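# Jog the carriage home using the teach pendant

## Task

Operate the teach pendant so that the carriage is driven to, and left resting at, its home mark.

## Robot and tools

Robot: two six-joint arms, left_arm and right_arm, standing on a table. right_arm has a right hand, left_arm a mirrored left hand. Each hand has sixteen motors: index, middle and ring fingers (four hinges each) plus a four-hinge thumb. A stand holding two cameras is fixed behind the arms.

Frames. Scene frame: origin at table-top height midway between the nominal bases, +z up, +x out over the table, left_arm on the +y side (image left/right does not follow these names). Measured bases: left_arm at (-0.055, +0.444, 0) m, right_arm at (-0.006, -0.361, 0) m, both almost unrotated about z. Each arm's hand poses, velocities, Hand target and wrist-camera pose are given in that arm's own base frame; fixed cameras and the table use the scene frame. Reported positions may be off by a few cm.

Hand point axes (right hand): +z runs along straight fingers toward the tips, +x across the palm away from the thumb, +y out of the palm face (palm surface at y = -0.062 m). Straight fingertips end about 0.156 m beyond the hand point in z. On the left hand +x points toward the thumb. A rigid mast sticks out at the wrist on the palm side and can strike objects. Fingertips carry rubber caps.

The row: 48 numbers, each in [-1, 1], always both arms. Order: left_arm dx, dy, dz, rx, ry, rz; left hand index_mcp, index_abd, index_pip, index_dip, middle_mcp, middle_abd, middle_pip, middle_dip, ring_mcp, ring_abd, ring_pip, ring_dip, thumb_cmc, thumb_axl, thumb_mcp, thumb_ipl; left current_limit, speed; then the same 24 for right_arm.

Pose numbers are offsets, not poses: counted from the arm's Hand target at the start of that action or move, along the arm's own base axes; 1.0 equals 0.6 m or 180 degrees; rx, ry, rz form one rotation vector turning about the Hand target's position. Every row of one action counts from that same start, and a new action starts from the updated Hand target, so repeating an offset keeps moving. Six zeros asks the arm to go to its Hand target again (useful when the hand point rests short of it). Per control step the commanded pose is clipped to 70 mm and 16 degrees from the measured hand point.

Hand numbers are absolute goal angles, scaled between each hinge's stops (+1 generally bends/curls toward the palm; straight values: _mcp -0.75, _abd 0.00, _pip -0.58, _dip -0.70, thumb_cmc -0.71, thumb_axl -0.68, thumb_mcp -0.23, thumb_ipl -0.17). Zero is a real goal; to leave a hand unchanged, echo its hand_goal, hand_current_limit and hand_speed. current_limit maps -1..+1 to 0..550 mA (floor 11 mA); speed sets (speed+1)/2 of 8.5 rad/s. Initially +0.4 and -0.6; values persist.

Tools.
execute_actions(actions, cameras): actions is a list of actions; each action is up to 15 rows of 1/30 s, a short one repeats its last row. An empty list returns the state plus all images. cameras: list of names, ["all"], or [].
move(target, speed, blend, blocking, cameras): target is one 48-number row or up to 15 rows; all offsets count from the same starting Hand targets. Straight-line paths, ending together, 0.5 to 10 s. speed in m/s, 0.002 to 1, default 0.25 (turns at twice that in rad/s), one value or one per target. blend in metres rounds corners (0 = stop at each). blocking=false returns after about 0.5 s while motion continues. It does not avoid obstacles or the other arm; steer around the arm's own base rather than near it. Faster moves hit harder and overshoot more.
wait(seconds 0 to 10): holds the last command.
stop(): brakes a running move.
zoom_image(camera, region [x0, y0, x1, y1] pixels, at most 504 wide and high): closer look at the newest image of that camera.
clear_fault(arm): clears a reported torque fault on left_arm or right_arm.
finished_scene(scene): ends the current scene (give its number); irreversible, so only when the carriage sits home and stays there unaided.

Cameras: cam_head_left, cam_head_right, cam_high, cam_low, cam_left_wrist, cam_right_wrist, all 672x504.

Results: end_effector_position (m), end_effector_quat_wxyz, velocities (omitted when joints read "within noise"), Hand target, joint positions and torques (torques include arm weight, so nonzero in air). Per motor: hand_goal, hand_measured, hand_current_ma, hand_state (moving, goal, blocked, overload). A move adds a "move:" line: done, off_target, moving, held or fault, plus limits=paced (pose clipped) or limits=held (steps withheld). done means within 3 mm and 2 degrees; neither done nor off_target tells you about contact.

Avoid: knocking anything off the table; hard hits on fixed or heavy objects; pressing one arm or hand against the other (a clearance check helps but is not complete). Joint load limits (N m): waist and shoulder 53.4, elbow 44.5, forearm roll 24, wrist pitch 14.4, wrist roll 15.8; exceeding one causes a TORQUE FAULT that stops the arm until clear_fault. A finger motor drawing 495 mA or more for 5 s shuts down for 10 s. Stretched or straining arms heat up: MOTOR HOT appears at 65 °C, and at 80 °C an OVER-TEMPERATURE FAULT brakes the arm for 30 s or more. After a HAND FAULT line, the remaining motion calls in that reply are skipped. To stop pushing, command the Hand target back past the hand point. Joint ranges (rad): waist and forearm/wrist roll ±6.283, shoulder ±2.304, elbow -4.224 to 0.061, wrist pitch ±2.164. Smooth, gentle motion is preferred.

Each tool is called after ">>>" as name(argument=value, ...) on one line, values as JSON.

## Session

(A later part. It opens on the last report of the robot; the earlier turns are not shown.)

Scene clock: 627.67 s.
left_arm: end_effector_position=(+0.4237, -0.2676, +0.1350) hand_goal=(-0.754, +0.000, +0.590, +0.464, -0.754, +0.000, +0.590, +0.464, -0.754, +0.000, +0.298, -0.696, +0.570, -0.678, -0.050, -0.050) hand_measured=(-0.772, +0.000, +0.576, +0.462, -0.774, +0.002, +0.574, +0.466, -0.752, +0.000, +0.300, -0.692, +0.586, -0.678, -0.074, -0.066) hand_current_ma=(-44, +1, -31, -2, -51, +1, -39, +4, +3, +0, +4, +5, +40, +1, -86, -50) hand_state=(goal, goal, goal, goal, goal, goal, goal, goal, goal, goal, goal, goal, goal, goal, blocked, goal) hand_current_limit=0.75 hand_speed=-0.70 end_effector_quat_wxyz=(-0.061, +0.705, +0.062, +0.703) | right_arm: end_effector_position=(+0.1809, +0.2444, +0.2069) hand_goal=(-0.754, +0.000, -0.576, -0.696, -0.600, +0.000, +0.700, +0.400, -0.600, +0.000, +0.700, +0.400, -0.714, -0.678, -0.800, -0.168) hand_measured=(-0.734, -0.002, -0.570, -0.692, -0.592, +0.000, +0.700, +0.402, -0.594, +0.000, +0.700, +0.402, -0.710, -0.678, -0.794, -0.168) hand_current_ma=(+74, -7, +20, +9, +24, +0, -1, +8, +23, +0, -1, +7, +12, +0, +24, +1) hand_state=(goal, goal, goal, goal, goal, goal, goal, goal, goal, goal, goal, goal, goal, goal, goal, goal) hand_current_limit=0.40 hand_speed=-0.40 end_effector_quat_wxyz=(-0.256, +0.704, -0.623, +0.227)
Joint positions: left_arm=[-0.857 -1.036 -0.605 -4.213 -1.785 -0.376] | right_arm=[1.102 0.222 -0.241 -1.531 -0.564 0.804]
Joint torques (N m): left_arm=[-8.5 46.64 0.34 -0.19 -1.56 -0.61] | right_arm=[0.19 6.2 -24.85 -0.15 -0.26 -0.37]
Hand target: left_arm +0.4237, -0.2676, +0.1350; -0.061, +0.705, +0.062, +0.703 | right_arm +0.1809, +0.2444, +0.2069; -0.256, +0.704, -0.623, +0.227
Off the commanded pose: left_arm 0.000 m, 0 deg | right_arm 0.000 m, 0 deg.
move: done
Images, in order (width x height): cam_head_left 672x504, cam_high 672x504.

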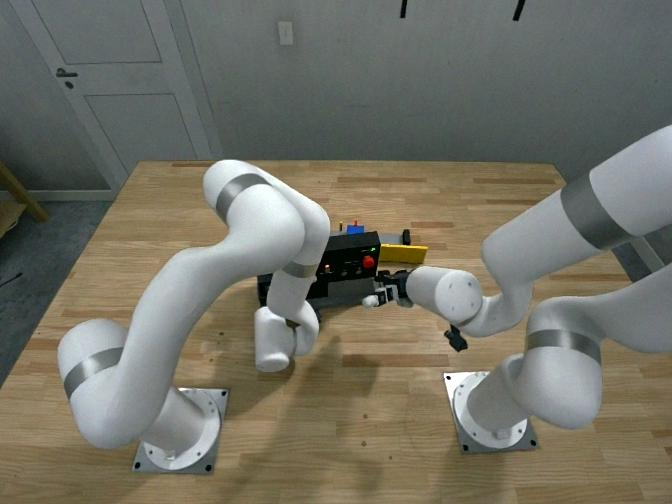

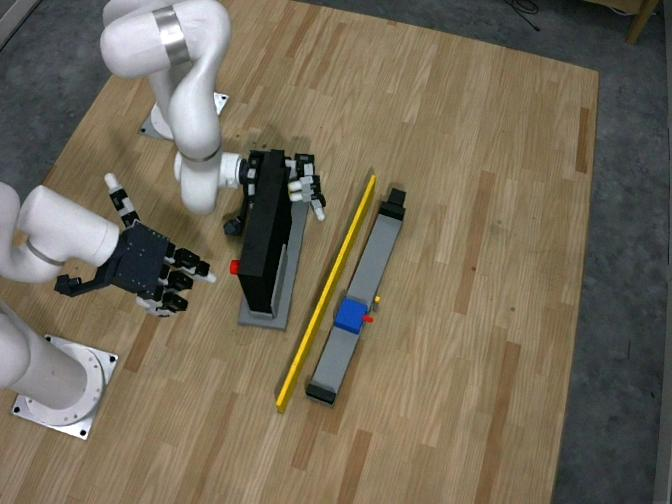

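>>> move(target=[0,0,0,0,0,0,-0.754,0,0.591,0.464,-0.754,0,0.591,0.464,-0.754,0,0.299,-0.696,0.571,-0.678,-0.05,-0.05,0.75,-0.7,0.0512,0.0687,-0.0517,0,0,0,-0.754,0,-0.576,-0.696,-0.6,0,0.7,0.4,-0.6,0,0.7,0.4,-0.714,-0.678,-0.8,-0.168,0.4,-0.4], speed=0.1, cameras=["cam_head_left","cam_high","cam_low","cam_right_wrist"])

>>> zoom_image(camera="cam_head_left", region=[290, 210, 400, 300])

>>> zoom_image(camera="cam_high", region=[320, 260, 400, 350])

>>> zoom_image(camera="cam_low", region=[210, 210, 300, 280])

Scene clock: 639.40 s.
left_arm: end_effector_position=(+0.4237, -0.2676, +0.1350) hand_goal=(-0.754, +0.000, +0.590, +0.464, -0.754, +0.000, +0.590, +0.464, -0.754, +0.000, +0.298, -0.696, +0.570, -0.678, -0.050, -0.050) hand_measured=(-0.772, +0.000, +0.576, +0.462, -0.774, +0.002, +0.574, +0.466, -0.752, +0.000, +0.300, -0.692, +0.586, -0.678, -0.074, -0.064) hand_current_ma=(-44, +1, -31, -2, -51, +1, -39, +4, +3, +0, +4, +5, +40, +1, -85, -50) hand_state=(goal, goal, goal, goal, goal, goal, goal, goal, goal, goal, goal, goal, goal, goal, blocked, goal) hand_current_limit=0.75 hand_speed=-0.70 end_effector_quat_wxyz=(-0.061, +0.705, +0.062, +0.703) | right_arm: end_effector_position=(+0.2116, +0.2856, +0.1759) hand_goal=(-0.754, +0.000, -0.576, -0.696, -0.600, +0.000, +0.700, +0.400, -0.600, +0.000, +0.700, +0.400, -0.714, -0.678, -0.800, -0.168) hand_measured=(-0.734, -0.002, -0.570, -0.692, -0.592, +0.000, +0.700, +0.402, -0.594, +0.000, +0.700, +0.402, -0.710, -0.678, -0.794, -0.168) hand_current_ma=(+74, -7, +20, +9, +24, +0, -1, +8, +23, +0, -1, +7, +12, +0, +24, +1) hand_state=(goal, goal, goal, goal, goal, goal, goal, goal, goal, goal, goal, goal, goal, goal, goal, goal) hand_current_limit=0.40 hand_speed=-0.40 end_effector_quat_wxyz=(-0.256, +0.704, -0.623, +0.227)
Joint positions: left_arm=[-0.857 -1.036 -0.605 -4.213 -1.785 -0.376] | right_arm=[1.071 -0.025 -0.354 -1.772 -0.563 1.056]
Joint torques (N m): left_arm=[-7.62 45.78 0.49 0.28 -1.56 -0.53] | right_arm=[-0.45 9.52 -23 -0.52 -0.95 0.49]
Hand target: left_arm +0.4237, -0.2676, +0.1350; -0.061, +0.705, +0.062, +0.703 | right_arm +0.2117, +0.2856, +0.1759; -0.256, +0.704, -0.623, +0.227
Off the commanded pose: left_arm 0.000 m, 0 deg | right_arm 0.000 m, 0 deg.
move: done
camera_calibration:
cam_right_wrist: T_world_to_cam=[[-0.542385, 0.74915, -0.380254, 0.00709553], [-0.0817867, 0.40338, 0.91137, -0.302101], [0.83614, 0.525413, -0.157517, -0.175739], [0, 0, 0, 1]] pos_world=[0.126083, 0.208882, 0.250342]
Images, in order (width x height): cam_head_left 672x504, cam_high 672x504, cam_low 672x504, cam_right_wrist 672x504.

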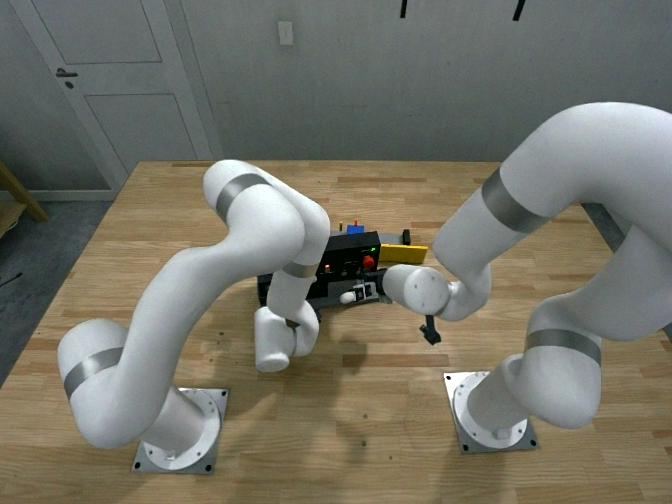

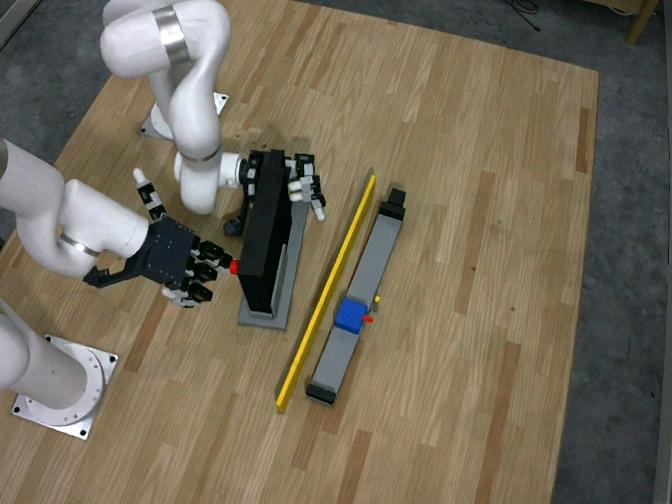

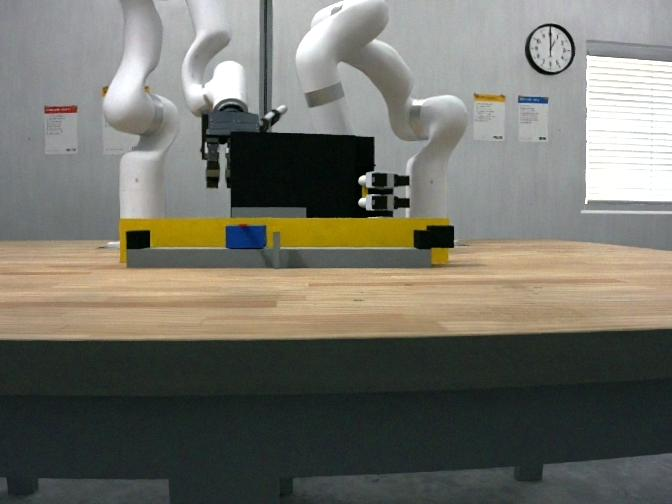

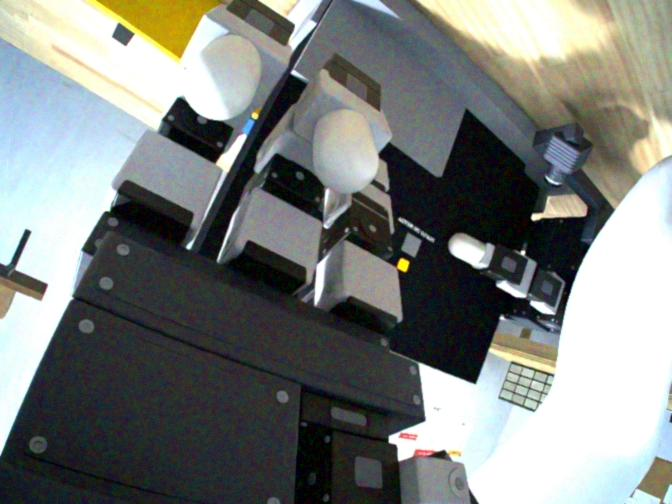

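Scaled by 4.582 from the camera's 672x504 image, which has a finer 960x720 frame.

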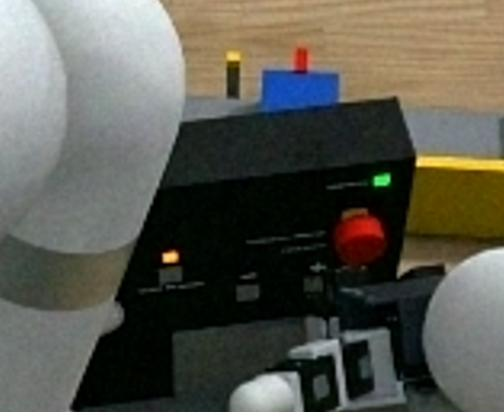

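Scaled by 5.600 from the camera's 672x504 image, which has a finer 960x720 frame.

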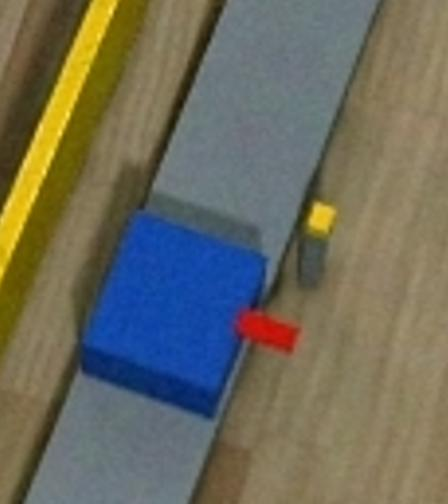

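Scaled by 5.600 from the camera's 672x504 image, which has a finer 960x720 frame.

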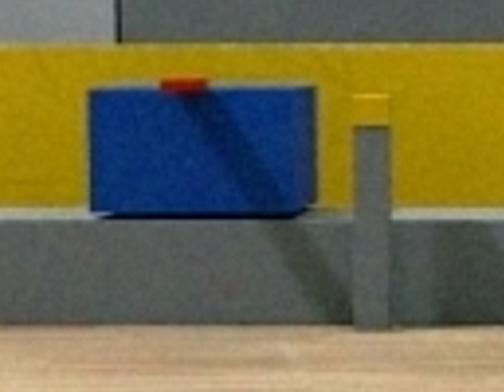

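>>> move(target=[0,0,0,0,0,0,-0.754,0,0.591,0.464,-0.754,0,0.591,0.464,-0.754,0,0.299,-0.696,0.571,-0.678,-0.05,-0.05,0.75,-0.7,0.0447,0.0055,0,0,0,0,-0.754,0,-0.576,-0.696,-0.6,0,0.7,0.4,-0.6,0,0.7,0.4,-0.714,-0.678,-0.8,-0.168,0.4,-0.4], speed=0.06, cameras=["cam_head_left","cam_right_wrist"])

>>> zoom_image(camera="cam_head_left", region=[290, 210, 400, 300])

Scene clock: 646.47 s.
left_arm: end_effector_position=(+0.4237, -0.2676, +0.1350) hand_goal=(-0.754, +0.000, +0.590, +0.464, -0.754, +0.000, +0.590, +0.464, -0.754, +0.000, +0.298, -0.696, +0.570, -0.678, -0.050, -0.050) hand_measured=(-0.772, +0.000, +0.576, +0.462, -0.774, +0.002, +0.574, +0.466, -0.752, +0.000, +0.300, -0.692, +0.586, -0.678, -0.076, -0.064) hand_current_ma=(-44, +1, -31, -2, -51, +1, -39, +3, +3, +0, +4, +5, +40, +1, -90, -50) hand_state=(goal, goal, goal, goal, goal, goal, goal, goal, goal, goal, goal, goal, goal, goal, blocked, goal) hand_current_limit=0.75 hand_speed=-0.70 end_effector_quat_wxyz=(-0.061, +0.705, +0.062, +0.703) | right_arm: end_effector_position=(+0.2384, +0.2889, +0.1759) hand_goal=(-0.754, +0.000, -0.576, -0.696, -0.600, +0.000, +0.700, +0.400, -0.600, +0.000, +0.700, +0.400, -0.714, -0.678, -0.800, -0.168) hand_measured=(-0.716, -0.010, -0.564, -0.692, -0.592, +0.000, +0.700, +0.402, -0.594, +0.000, +0.700, +0.402, -0.710, -0.678, -0.794, -0.168) hand_current_ma=(+160, -30, +38, +9, +30, +0, -1, +8, +23, +0, -1, +7, +12, +0, +24, +1) hand_state=(blocked, goal, goal, goal, goal, goal, goal, goal, goal, goal, goal, goal, goal, goal, goal, goal) hand_current_limit=0.40 hand_speed=-0.40 end_effector_quat_wxyz=(-0.256, +0.704, -0.623, +0.227)
Joint positions: left_arm=[-0.857 -1.036 -0.605 -4.213 -1.785 -0.376] | right_arm=[1 -0.065 -0.396 -1.845 -0.54 1.062]
Joint torques (N m): left_arm=[-3.04 47.02 0.08 -0.16 -1.87 -0.62] | right_arm=[-4.21 11.02 -21.57 -0.65 -1.45 0.67]
Hand target: left_arm +0.4237, -0.2676, +0.1350; -0.061, +0.705, +0.062, +0.703 | right_arm +0.2385, +0.2889, +0.1759; -0.256, +0.704, -0.623, +0.227
Off the commanded pose: left_arm 0.000 m, 0 deg | right_arm 0.000 m, 0 deg.
move: done
camera_calibration:
cam_right_wrist: T_world_to_cam=[[-0.542448, 0.749111, -0.380242, 0.019174], [-0.0818205, 0.403359, 0.911377, -0.301232], [0.836096, 0.525486, -0.157508, -0.199893], [0, 0, 0, 1]] pos_world=[0.152883, 0.212182, 0.250342]
Images, in order (width x height): cam_head_left 672x504, cam_right_wrist 672x504.

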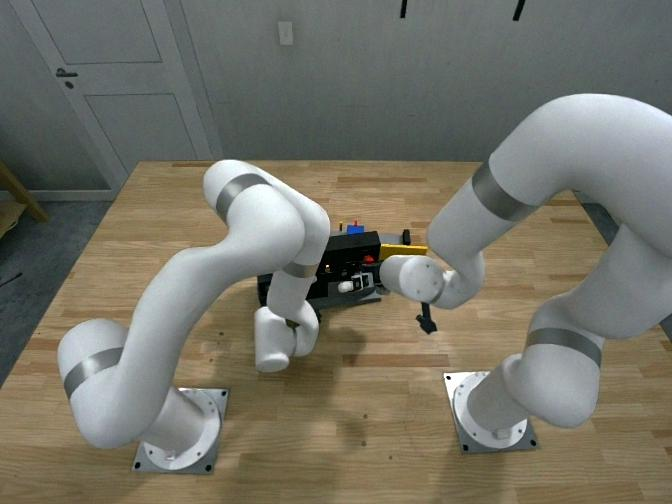

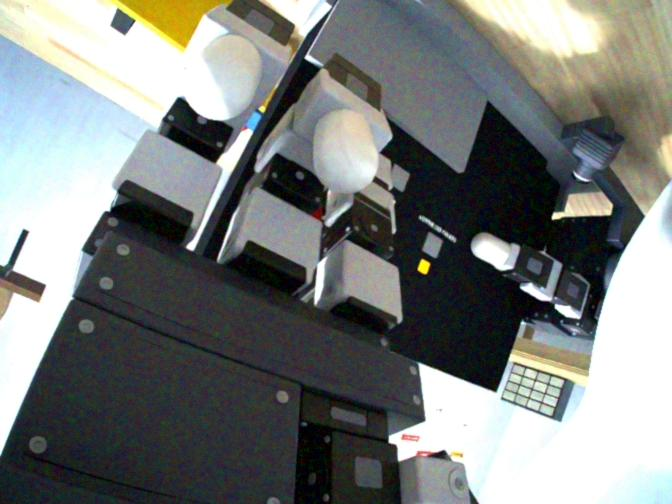

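Scaled by 4.582 from the camera's 672x504 image, which has a finer 960x720 frame.

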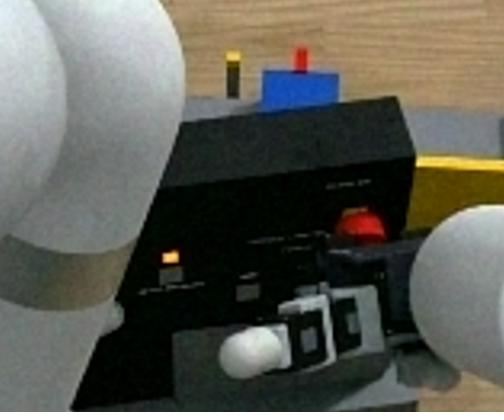

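>>> move(target=[0,0,0,0,0,0,-0.754,0,0.591,0.464,-0.754,0,0.591,0.464,-0.754,0,0.299,-0.696,0.571,-0.678,-0.05,-0.05,0.75,-0.7,-0.0447,-0.0055,0,0,0,0,-0.754,0,-0.576,-0.696,-0.6,0,0.7,0.4,-0.6,0,0.7,0.4,-0.714,-0.678,-0.8,-0.168,0.4,-0.4], speed=0.1, cameras=["cam_head_left","cam_right_wrist","cam_high"])

>>> zoom_image(camera="cam_head_left", region=[290, 210, 400, 300])

>>> zoom_image(camera="cam_high", region=[210, 130, 330, 330])

Scene clock: 654.00 s.
left_arm: end_effector_position=(+0.4237, -0.2676, +0.1350) hand_goal=(-0.754, +0.000, +0.590, +0.464, -0.754, +0.000, +0.590, +0.464, -0.754, +0.000, +0.298, -0.696, +0.570, -0.678, -0.050, -0.050) hand_measured=(-0.772, +0.000, +0.576, +0.462, -0.774, +0.002, +0.574, +0.466, -0.752, +0.000, +0.300, -0.692, +0.586, -0.678, -0.076, -0.064) hand_current_ma=(-44, +1, -31, -2, -51, +1, -39, +3, +3, +0, +4, +5, +40, +1, -90, -50) hand_state=(goal, goal, goal, goal, goal, goal, goal, goal, goal, goal, goal, goal, goal, goal, blocked, goal) hand_current_limit=0.75 hand_speed=-0.70 end_effector_quat_wxyz=(-0.061, +0.705, +0.062, +0.703) | right_arm: end_effector_position=(+0.2117, +0.2856, +0.1759) hand_goal=(-0.754, +0.000, -0.576, -0.696, -0.600, +0.000, +0.700, +0.400, -0.600, +0.000, +0.700, +0.400, -0.714, -0.678, -0.800, -0.168) hand_measured=(-0.734, -0.004, -0.570, -0.694, -0.592, +0.000, +0.700, +0.402, -0.594, +0.000, +0.700, +0.402, -0.710, -0.678, -0.794, -0.168) hand_current_ma=(+76, -8, +21, +9, +26, +0, -1, +8, +23, +0, -1, +7, +12, +0, +24, +1) hand_state=(goal, goal, goal, goal, goal, goal, goal, goal, goal, goal, goal, goal, goal, goal, goal, goal) hand_current_limit=0.40 hand_speed=-0.40 end_effector_quat_wxyz=(-0.256, +0.704, -0.623, +0.227)
Joint positions: left_arm=[-0.857 -1.036 -0.605 -4.213 -1.785 -0.376] | right_arm=[1.071 -0.025 -0.354 -1.772 -0.563 1.056]
Joint torques (N m): left_arm=[-0.08 48.82 -1.86 -0.24 -1.93 -0.59] | right_arm=[0.25 12.15 -20.63 -0.49 -0.92 -0.67]
Hand target: left_arm +0.4237, -0.2676, +0.1350; -0.061, +0.705, +0.062, +0.703 | right_arm +0.2117, +0.2856, +0.1759; -0.256, +0.704, -0.623, +0.227
Off the commanded pose: left_arm 0.000 m, 0 deg | right_arm 0.000 m, 0 deg.
move: done
camera_calibration:
cam_right_wrist: T_world_to_cam=[[-0.542444, 0.749089, -0.380291, 0.00712481], [-0.0818496, 0.403399, 0.911356, -0.302094], [0.836095, 0.525486, -0.157509, -0.175751], [0, 0, 0, 1]] pos_world=[0.126083, 0.208882, 0.250342]
Images, in order (width x height): cam_head_left 672x504, cam_high 672x504, cam_right_wrist 672x504.

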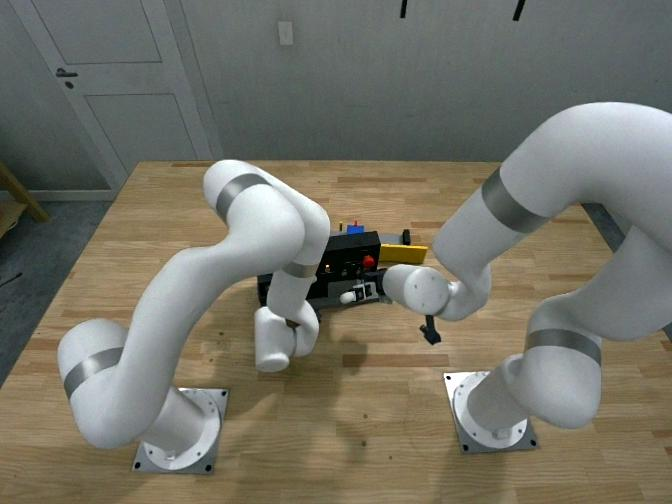

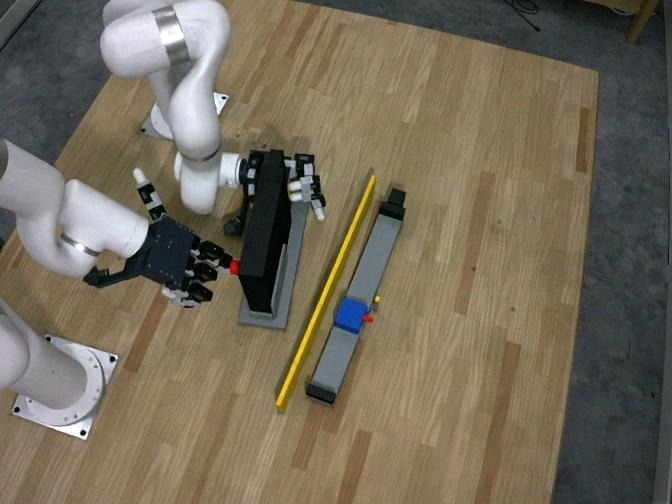

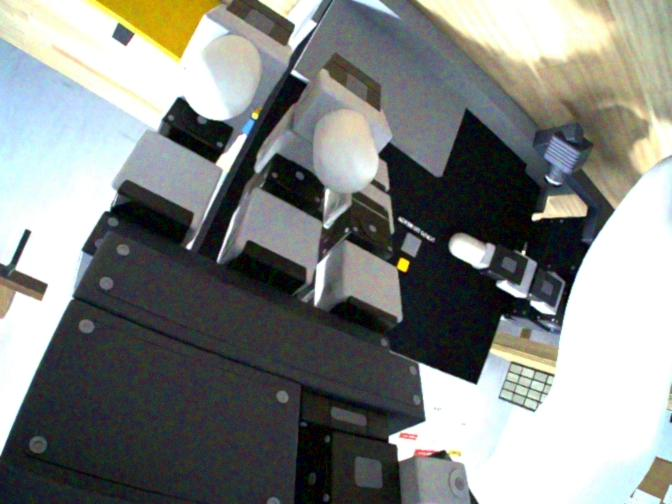

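Scaled by 4.582 from the camera's 672x504 image, which has a finer 960x720 frame.

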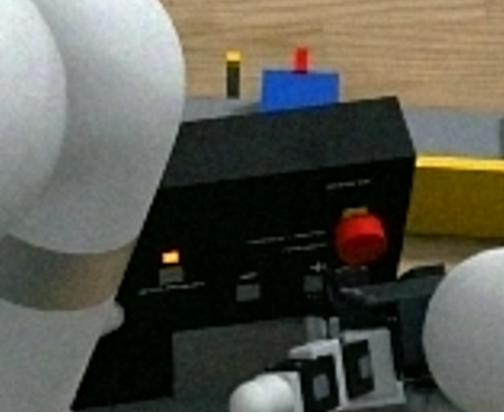

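Scaled by 2.520 from the camera's 672x504 image, which has a finer 960x720 frame.

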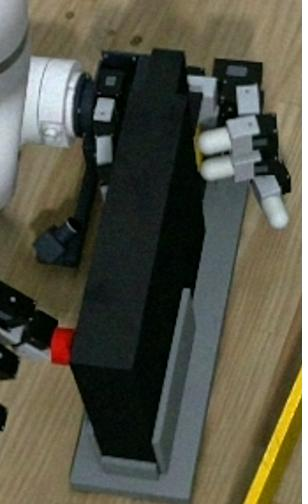

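>>> move(target=[0.0131,0.0023,0,0,0,0,-0.754,0,0.591,0.464,-0.754,0,0.591,0.464,-0.754,0,0.299,-0.696,0.571,-0.678,-0.01,-0.03,0.75,-0.7,0,0,0,0,0,0,-0.754,0,-0.576,-0.696,-0.6,0,0.7,0.4,-0.6,0,0.7,0.4,-0.714,-0.678,-0.8,-0.168,0.4,-0.4], speed=0.03, cameras=["cam_head_left","cam_high"])

>>> zoom_image(camera="cam_high", region=[210, 130, 330, 330])

>>> move(target=[-0.0033,-0.0006,0,0,0,0,-0.754,0,0.591,0.464,-0.754,0,0.591,0.464,-0.754,0,0.299,-0.696,0.571,-0.678,-0.01,-0.03,0.75,-0.7,0,0,0,0,0,0,-0.754,0,-0.576,-0.696,-0.6,0,0.7,0.4,-0.6,0,0.7,0.4,-0.714,-0.678,-0.8,-0.168,0.4,-0.4], speed=0.02, cameras=["cam_head_left"])

>>> zoom_image(camera="cam_head_left", region=[290, 210, 400, 300])

>>> move(target=[-0.0025,-0.0004,0,0,0,0,-0.754,0,0.591,0.464,-0.754,0,0.591,0.464,-0.754,0,0.299,-0.696,0.571,-0.678,-0.01,-0.03,0.75,-0.7,0,0,0,0,0,0,-0.754,0,-0.576,-0.696,-0.6,0,0.7,0.4,-0.6,0,0.7,0.4,-0.714,-0.678,-0.8,-0.168,0.4,-0.4], speed=0.02, cameras=["cam_head_left"])

>>> zoom_image(camera="cam_head_left", region=[290, 210, 400, 300])

Scene clock: 671.10 s.
left_arm: end_effector_position=(+0.4315, -0.2662, +0.1350) hand_goal=(-0.754, +0.000, +0.590, +0.464, -0.754, +0.000, +0.590, +0.464, -0.754, +0.000, +0.298, -0.696, +0.570, -0.678, -0.010, -0.030) hand_measured=(-0.762, +0.000, +0.578, +0.460, -0.758, +0.002, +0.582, +0.464, -0.752, +0.000, +0.300, -0.692, +0.582, -0.678, -0.094, -0.068) hand_current_ma=(-14, +1, -25, -8, -8, +1, -17, +0, +3, +0, +4, +5, +26, +1, -407, -163) hand_state=(goal, goal, goal, goal, goal, goal, goal, goal, goal, goal, goal, goal, goal, goal, blocked, blocked) hand_current_limit=0.75 hand_speed=-0.70 end_effector_quat_wxyz=(-0.061, +0.705, +0.062, +0.703) | right_arm: end_effector_position=(+0.2117, +0.2856, +0.1759) hand_goal=(-0.754, +0.000, -0.576, -0.696, -0.600, +0.000, +0.700, +0.400, -0.600, +0.000, +0.700, +0.400, -0.714, -0.678, -0.800, -0.168) hand_measured=(-0.734, -0.004, -0.570, -0.694, -0.592, +0.000, +0.700, +0.402, -0.594, +0.000, +0.700, +0.402, -0.710, -0.678, -0.794, -0.168) hand_current_ma=(+76, -8, +21, +9, +26, +0, -1, +8, +23, +0, -1, +7, +12, +0, +24, +1) hand_state=(goal, goal, goal, goal, goal, goal, goal, goal, goal, goal, goal, goal, goal, goal, goal, goal) hand_current_limit=0.40 hand_speed=-0.40 end_effector_quat_wxyz=(-0.256, +0.704, -0.623, +0.227)
Joint positions: left_arm=[-0.834 -1.035 -0.613 -4.19 -1.788 -0.362] | right_arm=[1.071 -0.025 -0.354 -1.772 -0.564 1.056]
Joint torques (N m): left_arm=[5.06 54.59 -8.47 -0.25 -1.85 0.42] | right_arm=[0.48 13.12 -20.96 0.13 -1.04 -0.32]
Hand target: left_arm +0.4316, -0.2662, +0.1350; -0.061, +0.705, +0.062, +0.703 | right_arm +0.2117, +0.2856, +0.1759; -0.256, +0.704, -0.623, +0.227
Off the commanded pose: left_arm 0.000 m, 0 deg | right_arm 0.000 m, 0 deg.
move: done
Images, in order (width x height): cam_head_left 672x504, cam_high 672x504.

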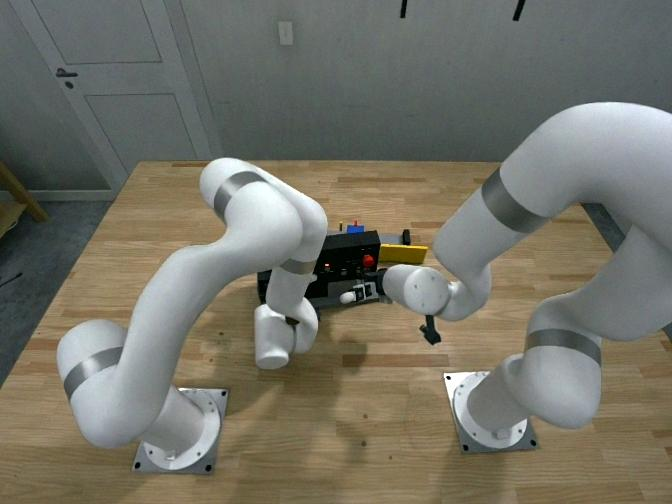

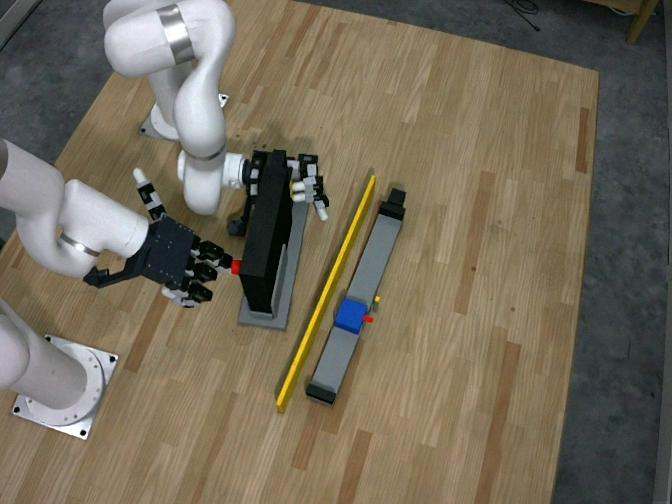

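Scaled by 2.520 from the camera's 672x504 image, which has a finer 960x720 frame.

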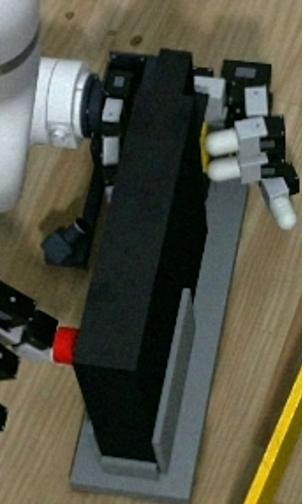

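Scene clock: 671.80 s.
left_arm: end_effector_position=(+0.4296, -0.2666, +0.1350) hand_goal=(-0.754, +0.000, +0.590, +0.464, -0.754, +0.000, +0.590, +0.464, -0.754, +0.000, +0.298, -0.696, +0.570, -0.678, -0.010, -0.030) hand_measured=(-0.760, +0.000, +0.578, +0.460, -0.762, +0.002, +0.580, +0.464, -0.752, +0.000, +0.300, -0.692, +0.584, -0.678, -0.094, -0.068) hand_current_ma=(-14, +1, -24, -8, -17, +1, -19, +0, +3, +0, +4, +5, +32, +1, -408, -163) hand_state=(goal, goal, goal, goal, goal, goal, goal, goal, goal, goal, goal, goal, goal, goal, blocked, blocked) hand_current_limit=0.75 hand_speed=-0.70 end_effector_quat_wxyz=(-0.061, +0.705, +0.062, +0.703) | right_arm: end_effector_position=(+0.2117, +0.2856, +0.1759) hand_goal=(-0.754, +0.000, -0.576, -0.696, -0.600, +0.000, +0.700, +0.400, -0.600, +0.000, +0.700, +0.400, -0.714, -0.678, -0.800, -0.168) hand_measured=(-0.734, -0.004, -0.570, -0.694, -0.592, +0.000, +0.700, +0.402, -0.594, +0.000, +0.700, +0.402, -0.710, -0.678, -0.794, -0.168) hand_current_ma=(+76, -8, +21, +9, +26, +0, -1, +8, +23, +0, -1, +7, +12, +0, +24, +1) hand_state=(goal, goal, goal, goal, goal, goal, goal, goal, goal, goal, goal, goal, goal, goal, goal, goal) hand_current_limit=0.40 hand_speed=-0.40 end_effector_quat_wxyz=(-0.256, +0.704, -0.623, +0.227)
Joint positions: left_arm=[-0.84 -1.035 -0.611 -4.195 -1.787 -0.366] | right_arm=[1.071 -0.025 -0.354 -1.772 -0.564 1.056]
Joint torques (N m): left_arm=[-5.98 48.6 -1.45 -1.55 -0.79 -0.63] | right_arm=[1.46 11.06 -20.8 0.24 -0.95 -0.43]
Hand target: left_arm +0.4296, -0.2666, +0.1350; -0.061, +0.705, +0.062, +0.703 | right_arm +0.2117, +0.2856, +0.1759; -0.256, +0.704, -0.623, +0.227
Off the commanded pose: left_arm 0.000 m, 0 deg | right_arm 0.000 m, 0 deg.
move: done
Images, in order (width x height): cam_head_left 672x504.

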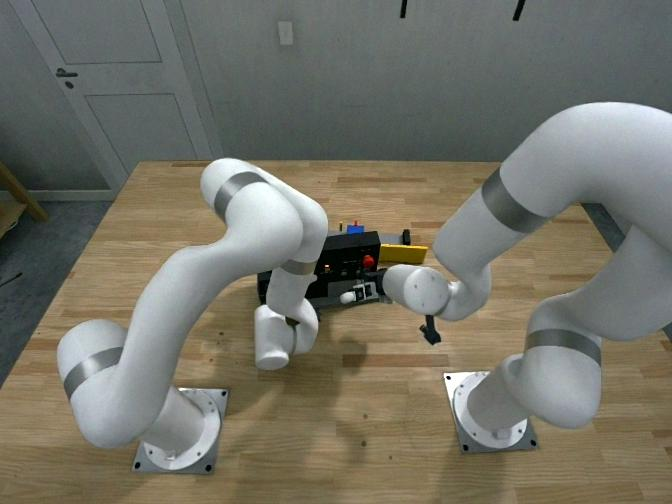

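Scaled by 4.582 from the camera's 672x504 image, which has a finer 960x720 frame.

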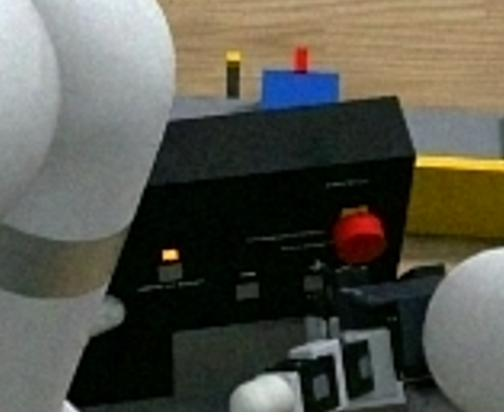

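Scene clock: 672.50 s.
left_arm: end_effector_position=(+0.4281, -0.2668, +0.1350) hand_goal=(-0.754, +0.000, +0.590, +0.464, -0.754, +0.000, +0.590, +0.464, -0.754, +0.000, +0.298, -0.696, +0.570, -0.678, -0.010, -0.030) hand_measured=(-0.760, +0.000, +0.578, +0.460, -0.764, +0.002, +0.580, +0.464, -0.752, +0.000, +0.300, -0.692, +0.586, -0.676, -0.094, -0.068) hand_current_ma=(-14, +1, -24, -8, -25, +1, -23, +0, +3, +0, +4, +5, +37, +2, -404, -163) hand_state=(goal, goal, goal, goal, goal, goal, goal, goal, goal, goal, goal, goal, goal, goal, blocked, blocked) hand_current_limit=0.75 hand_speed=-0.70 end_effector_quat_wxyz=(-0.061, +0.705, +0.062, +0.703) | right_arm: end_effector_position=(+0.2117, +0.2856, +0.1759) hand_goal=(-0.754, +0.000, -0.576, -0.696, -0.600, +0.000, +0.700, +0.400, -0.600, +0.000, +0.700, +0.400, -0.714, -0.678, -0.800, -0.168) hand_measured=(-0.734, -0.004, -0.570, -0.694, -0.592, +0.000, +0.700, +0.402, -0.594, +0.000, +0.700, +0.402, -0.710, -0.678, -0.794, -0.168) hand_current_ma=(+76, -8, +21, +9, +26, +0, -1, +8, +23, +0, -1, +7, +12, +0, +24, +1) hand_state=(goal, goal, goal, goal, goal, goal, goal, goal, goal, goal, goal, goal, goal, goal, goal, goal) hand_current_limit=0.40 hand_speed=-0.40 end_effector_quat_wxyz=(-0.256, +0.704, -0.623, +0.227)
Joint positions: left_arm=[-0.844 -1.036 -0.61 -4.2 -1.787 -0.368] | right_arm=[1.071 -0.025 -0.354 -1.772 -0.564 1.056]
Joint torques (N m): left_arm=[-5 47.37 -0.7 -0.99 -1.06 -0.68] | right_arm=[1.7 11.04 -21.67 0.34 -0.98 -0.48]
Hand target: left_arm +0.4281, -0.2668, +0.1350; -0.061, +0.705, +0.062, +0.703 | right_arm +0.2117, +0.2856, +0.1759; -0.256, +0.704, -0.623, +0.227
Off the commanded pose: left_arm 0.000 m, 0 deg | right_arm 0.000 m, 0 deg.
move: done
Images, in order (width x height): cam_head_left 672x504.

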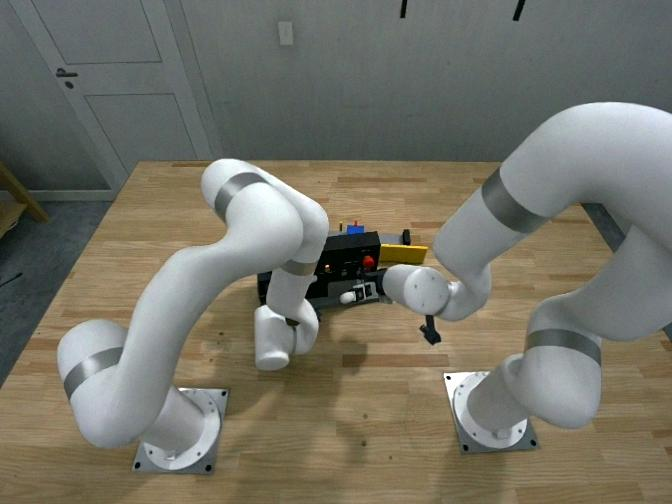

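Scaled by 4.582 from the camera's 672x504 image, which has a finer 960x720 frame.

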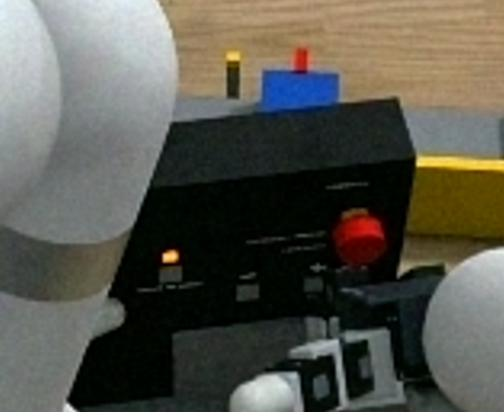

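>>> move(target=[-0.0025,-0.0004,0,0,0,0,-0.754,0,0.591,0.464,-0.754,0,0.591,0.464,-0.754,0,0.299,-0.696,0.571,-0.678,-0.01,-0.03,0.75,-0.7,0,0,0,0,0,0,-0.754,0,-0.576,-0.696,-0.6,0,0.7,0.4,-0.6,0,0.7,0.4,-0.714,-0.678,-0.8,-0.168,0.4,-0.4], speed=0.02, cameras=["cam_head_left"])

>>> zoom_image(camera="cam_head_left", region=[290, 210, 400, 300])

>>> move(target=[-0.0017,-0.0003,0,0,0,0,-0.754,0,0.591,0.464,-0.754,0,0.591,0.464,-0.754,0,0.299,-0.696,0.571,-0.678,-0.01,-0.03,0.75,-0.7,0,0,0,0,0,0,-0.754,0,-0.576,-0.696,-0.6,0,0.7,0.4,-0.6,0,0.7,0.4,-0.714,-0.678,-0.8,-0.168,0.4,-0.4], speed=0.02, cameras=["cam_head_left"])

>>> zoom_image(camera="cam_head_left", region=[290, 210, 400, 300])

Scene clock: 684.40 s.
left_arm: end_effector_position=(+0.4266, -0.2670, +0.1350) hand_goal=(-0.754, +0.000, +0.590, +0.464, -0.754, +0.000, +0.590, +0.464, -0.754, +0.000, +0.298, -0.696, +0.570, -0.678, -0.010, -0.030) hand_measured=(-0.764, +0.000, +0.578, +0.460, -0.768, +0.002, +0.578, +0.464, -0.752, +0.000, +0.300, -0.692, +0.586, -0.676, -0.084, -0.068) hand_current_ma=(-21, +1, -25, -8, -33, +1, -28, +0, +3, +0, +4, +5, +37, +2, -346, -163) hand_state=(goal, goal, goal, goal, goal, goal, goal, goal, goal, goal, goal, goal, goal, goal, blocked, blocked) hand_current_limit=0.75 hand_speed=-0.70 end_effector_quat_wxyz=(-0.061, +0.705, +0.062, +0.703) | right_arm: end_effector_position=(+0.2117, +0.2856, +0.1759) hand_goal=(-0.754, +0.000, -0.576, -0.696, -0.600, +0.000, +0.700, +0.400, -0.600, +0.000, +0.700, +0.400, -0.714, -0.678, -0.800, -0.168) hand_measured=(-0.734, -0.004, -0.570, -0.694, -0.592, +0.000, +0.700, +0.402, -0.594, +0.000, +0.700, +0.402, -0.710, -0.678, -0.794, -0.168) hand_current_ma=(+76, -8, +21, +9, +26, +0, -1, +8, +23, +0, -1, +7, +12, +0, +24, +1) hand_state=(goal, goal, goal, goal, goal, goal, goal, goal, goal, goal, goal, goal, goal, goal, goal, goal) hand_current_limit=0.40 hand_speed=-0.40 end_effector_quat_wxyz=(-0.256, +0.704, -0.623, +0.227)
Joint positions: left_arm=[-0.849 -1.036 -0.608 -4.204 -1.786 -0.371] | right_arm=[1.071 -0.025 -0.354 -1.772 -0.564 1.056]
Joint torques (N m): left_arm=[-6.96 47.72 -0.02 -0.82 -1.2 -0.56] | right_arm=[0.61 12.33 -22.05 0.27 -0.89 -0.43]
Hand target: left_arm +0.4266, -0.2670, +0.1350; -0.061, +0.705, +0.062, +0.703 | right_arm +0.2117, +0.2856, +0.1759; -0.256, +0.704, -0.623, +0.227
Off the commanded pose: left_arm 0.000 m, 0 deg | right_arm 0.000 m, 0 deg.
move: done
Images, in order (width x height): cam_head_left 672x504.

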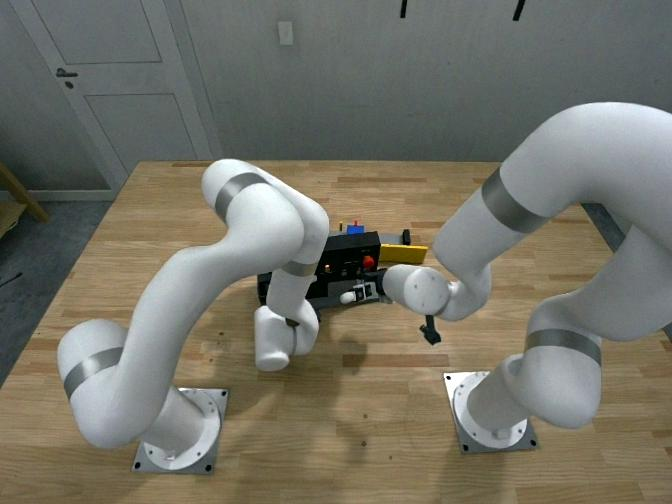

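Scaled by 4.582 from the camera's 672x504 image, which has a finer 960x720 frame.

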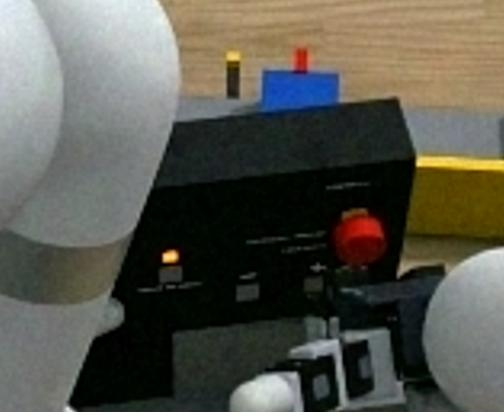

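Scene clock: 685.10 s.
left_arm: end_effector_position=(+0.4256, -0.2672, +0.1350) hand_goal=(-0.754, +0.000, +0.590, +0.464, -0.754, +0.000, +0.590, +0.464, -0.754, +0.000, +0.298, -0.696, +0.570, -0.678, -0.010, -0.030) hand_measured=(-0.766, +0.000, +0.576, +0.460, -0.770, +0.002, +0.576, +0.464, -0.752, +0.000, +0.300, -0.692, +0.586, -0.676, -0.076, -0.068) hand_current_ma=(-30, +1, -29, -8, -43, +1, -32, +0, +3, +0, +4, +5, +37, +2, -307, -163) hand_state=(goal, goal, goal, goal, goal, goal, goal, goal, goal, goal, goal, goal, goal, goal, blocked, blocked) hand_current_limit=0.75 hand_speed=-0.70 end_effector_quat_wxyz=(-0.061, +0.705, +0.062, +0.703) | right_arm: end_effector_position=(+0.2117, +0.2856, +0.1759) hand_goal=(-0.754, +0.000, -0.576, -0.696, -0.600, +0.000, +0.700, +0.400, -0.600, +0.000, +0.700, +0.400, -0.714, -0.678, -0.800, -0.168) hand_measured=(-0.734, -0.004, -0.570, -0.694, -0.592, +0.000, +0.700, +0.402, -0.594, +0.000, +0.700, +0.402, -0.710, -0.678, -0.794, -0.168) hand_current_ma=(+76, -8, +21, +9, +26, +0, -1, +8, +23, +0, -1, +7, +12, +0, +24, +1) hand_state=(goal, goal, goal, goal, goal, goal, goal, goal, goal, goal, goal, goal, goal, goal, goal, goal) hand_current_limit=0.40 hand_speed=-0.40 end_effector_quat_wxyz=(-0.256, +0.704, -0.623, +0.227)
Joint positions: left_arm=[-0.852 -1.036 -0.607 -4.207 -1.785 -0.373] | right_arm=[1.071 -0.025 -0.354 -1.772 -0.564 1.056]
Joint torques (N m): left_arm=[-6.76 46.59 0.67 0.19 -1.4 -0.63] | right_arm=[1.17 11.44 -21.5 0.15 -1.01 -0.47]
Hand target: left_arm +0.4256, -0.2672, +0.1350; -0.061, +0.705, +0.062, +0.703 | right_arm +0.2117, +0.2856, +0.1759; -0.256, +0.704, -0.623, +0.227
Off the commanded pose: left_arm 0.000 m, 0 deg | right_arm 0.000 m, 0 deg.
move: done
Images, in order (width x height): cam_head_left 672x504.

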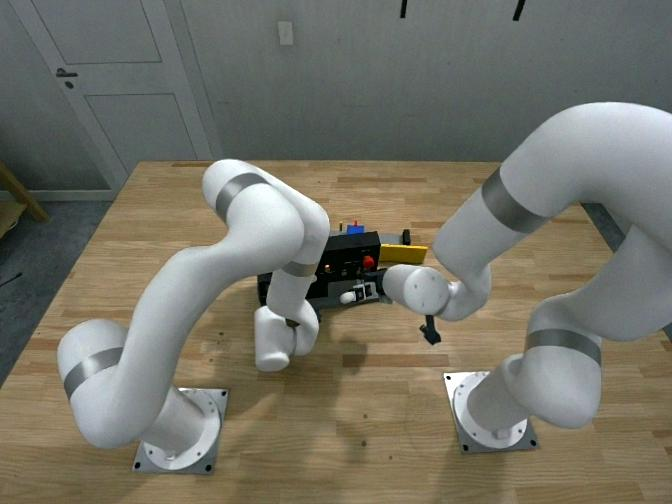

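Scaled by 4.582 from the camera's 672x504 image, which has a finer 960x720 frame.

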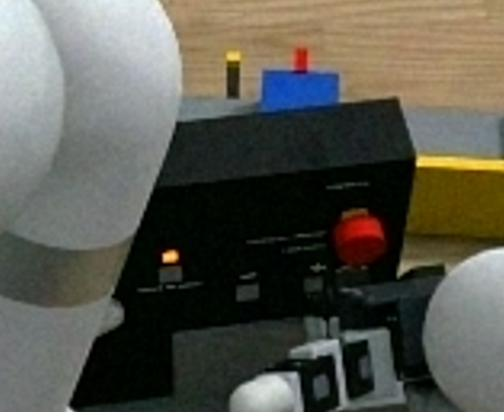

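>>> move(target=[-0.0017,-0.0003,0,0,0,0,-0.754,0,0.591,0.464,-0.754,0,0.591,0.464,-0.754,0,0.299,-0.696,0.571,-0.678,-0.01,-0.03,0.75,-0.7,0,0,0,0,0,0,-0.754,0,-0.576,-0.696,-0.6,0,0.7,0.4,-0.6,0,0.7,0.4,-0.714,-0.678,-0.8,-0.168,0.4,-0.4], speed=0.02, cameras=["cam_head_left"])

>>> zoom_image(camera="cam_head_left", region=[290, 210, 400, 300])

>>> move(target=[-0.0017,-0.0003,0,0,0,0,-0.754,0,0.591,0.464,-0.754,0,0.591,0.464,-0.754,0,0.299,-0.696,0.571,-0.678,-0.01,-0.03,0.75,-0.7,0,0,0,0,0,0,-0.754,0,-0.576,-0.696,-0.6,0,0.7,0.4,-0.6,0,0.7,0.4,-0.714,-0.678,-0.8,-0.168,0.4,-0.4], speed=0.02, cameras=["cam_head_left"])

>>> zoom_image(camera="cam_head_left", region=[290, 210, 400, 300])

Scene clock: 691.13 s.
left_arm: end_effector_position=(+0.4246, -0.2674, +0.1350) hand_goal=(-0.754, +0.000, +0.590, +0.464, -0.754, +0.000, +0.590, +0.464, -0.754, +0.000, +0.298, -0.696, +0.570, -0.678, -0.010, -0.030) hand_measured=(-0.772, +0.000, +0.574, +0.460, -0.774, +0.002, +0.572, +0.464, -0.752, +0.000, +0.300, -0.692, +0.586, -0.676, -0.072, -0.066) hand_current_ma=(-45, +1, -36, -8, -51, +1, -45, +0, +3, +0, +4, +5, +37, +2, -276, -152) hand_state=(goal, goal, goal, goal, goal, goal, goal, goal, goal, goal, goal, goal, goal, goal, blocked, blocked) hand_current_limit=0.75 hand_speed=-0.70 end_effector_quat_wxyz=(-0.061, +0.705, +0.062, +0.703) | right_arm: end_effector_position=(+0.2117, +0.2856, +0.1759) hand_goal=(-0.754, +0.000, -0.576, -0.696, -0.600, +0.000, +0.700, +0.400, -0.600, +0.000, +0.700, +0.400, -0.714, -0.678, -0.800, -0.168) hand_measured=(-0.734, -0.004, -0.570, -0.694, -0.592, +0.000, +0.700, +0.402, -0.594, +0.000, +0.700, +0.402, -0.710, -0.678, -0.794, -0.168) hand_current_ma=(+76, -8, +21, +9, +26, +0, -1, +8, +23, +0, -1, +7, +12, +0, +24, +1) hand_state=(goal, goal, goal, goal, goal, goal, goal, goal, goal, goal, goal, goal, goal, goal, goal, goal) hand_current_limit=0.40 hand_speed=-0.40 end_effector_quat_wxyz=(-0.256, +0.704, -0.623, +0.227)
Joint positions: left_arm=[-0.855 -1.036 -0.606 -4.211 -1.785 -0.374] | right_arm=[1.071 -0.025 -0.354 -1.772 -0.564 1.056]
Joint torques (N m): left_arm=[-7.15 47.1 0.19 0.1 -1.3 -0.46] | right_arm=[1.43 10.2 -21.56 0.47 -0.91 -0.54]
Hand target: left_arm +0.4245, -0.2674, +0.1350; -0.061, +0.705, +0.062, +0.703 | right_arm +0.2117, +0.2856, +0.1759; -0.256, +0.704, -0.623, +0.227
Off the commanded pose: left_arm 0.000 m, 0 deg | right_arm 0.000 m, 0 deg.
move: done
Images, in order (width x height): cam_head_left 672x504.

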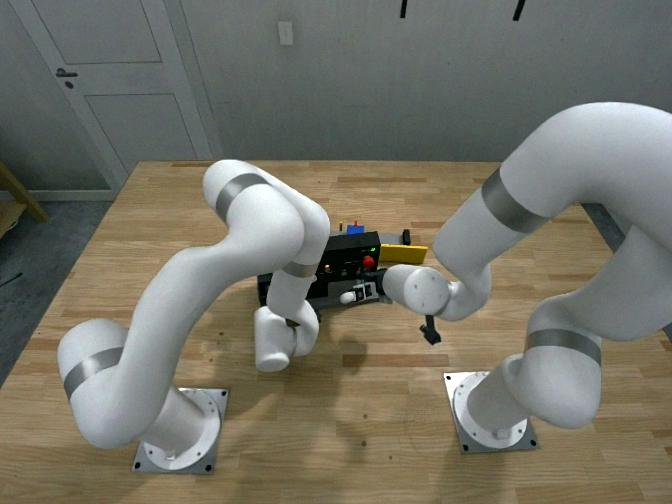

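Scaled by 4.582 from the camera's 672x504 image, which has a finer 960x720 frame.

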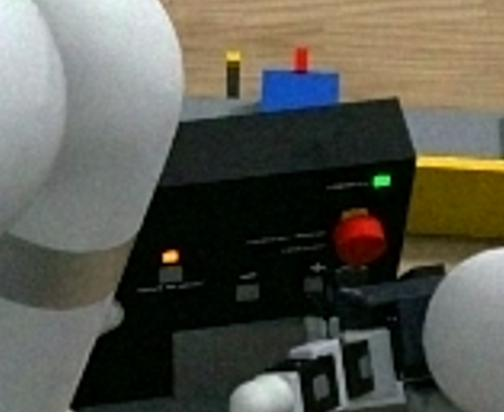

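Scene clock: 691.83 s.
left_arm: end_effector_position=(+0.4235, -0.2676, +0.1350) hand_goal=(-0.754, +0.000, +0.590, +0.464, -0.754, +0.000, +0.590, +0.464, -0.754, +0.000, +0.298, -0.696, +0.570, -0.678, -0.010, -0.030) hand_measured=(-0.774, +0.000, +0.574, +0.460, -0.776, +0.002, +0.570, +0.464, -0.752, +0.000, +0.300, -0.692, +0.586, -0.676, -0.068, -0.066) hand_current_ma=(-53, +1, -40, -7, -57, +1, -51, +0, +3, +0, +4, +5, +37, +2, -262, -145) hand_state=(blocked, goal, goal, goal, blocked, goal, blocked, goal, goal, goal, goal, goal, goal, goal, blocked, blocked) hand_current_limit=0.75 hand_speed=-0.70 end_effector_quat_wxyz=(-0.061, +0.705, +0.062, +0.703) | right_arm: end_effector_position=(+0.2117, +0.2856, +0.1759) hand_goal=(-0.754, +0.000, -0.576, -0.696, -0.600, +0.000, +0.700, +0.400, -0.600, +0.000, +0.700, +0.400, -0.714, -0.678, -0.800, -0.168) hand_measured=(-0.734, -0.004, -0.570, -0.694, -0.592, +0.000, +0.700, +0.402, -0.594, +0.000, +0.700, +0.402, -0.710, -0.678, -0.794, -0.168) hand_current_ma=(+76, -8, +21, +9, +26, +0, -1, +8, +23, +0, -1, +7, +12, +0, +24, +1) hand_state=(goal, goal, goal, goal, goal, goal, goal, goal, goal, goal, goal, goal, goal, goal, goal, goal) hand_current_limit=0.40 hand_speed=-0.40 end_effector_quat_wxyz=(-0.256, +0.704, -0.623, +0.227)
Joint positions: left_arm=[-0.858 -1.036 -0.605 -4.214 -1.784 -0.376] | right_arm=[1.071 -0.025 -0.354 -1.772 -0.564 1.056]
Joint torques (N m): left_arm=[-7.11 46.32 0.49 -0.34 -1.33 -0.54] | right_arm=[1.43 11.89 -21.47 0.12 -0.84 -0.33]
Hand target: left_arm +0.4235, -0.2676, +0.1350; -0.061, +0.705, +0.062, +0.703 | right_arm +0.2117, +0.2856, +0.1759; -0.256, +0.704, -0.623, +0.227
Off the commanded pose: left_arm 0.000 m, 0 deg | right_arm 0.000 m, 0 deg.
move: done
Images, in order (width x height): cam_head_left 672x504.

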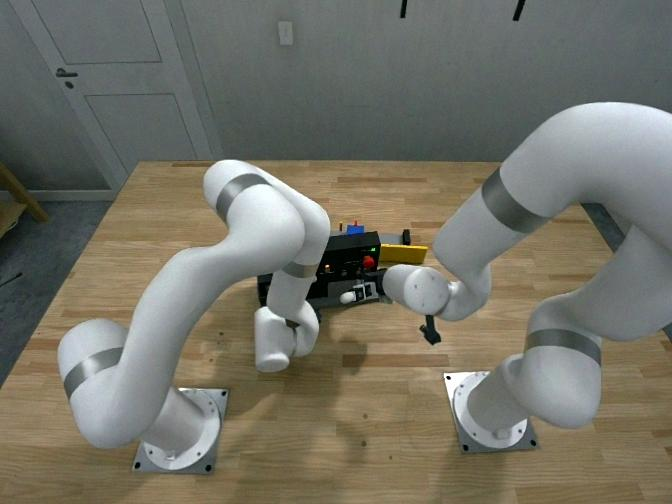

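Scaled by 4.582 from the camera's 672x504 image, which has a finer 960x720 frame.

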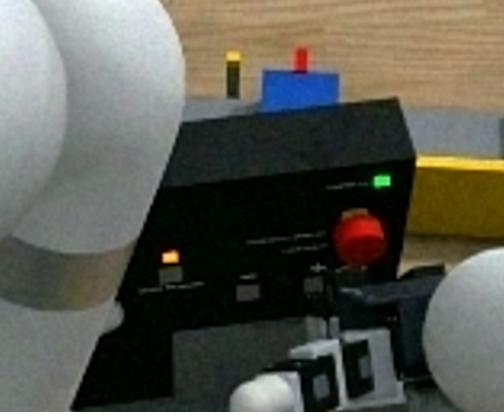

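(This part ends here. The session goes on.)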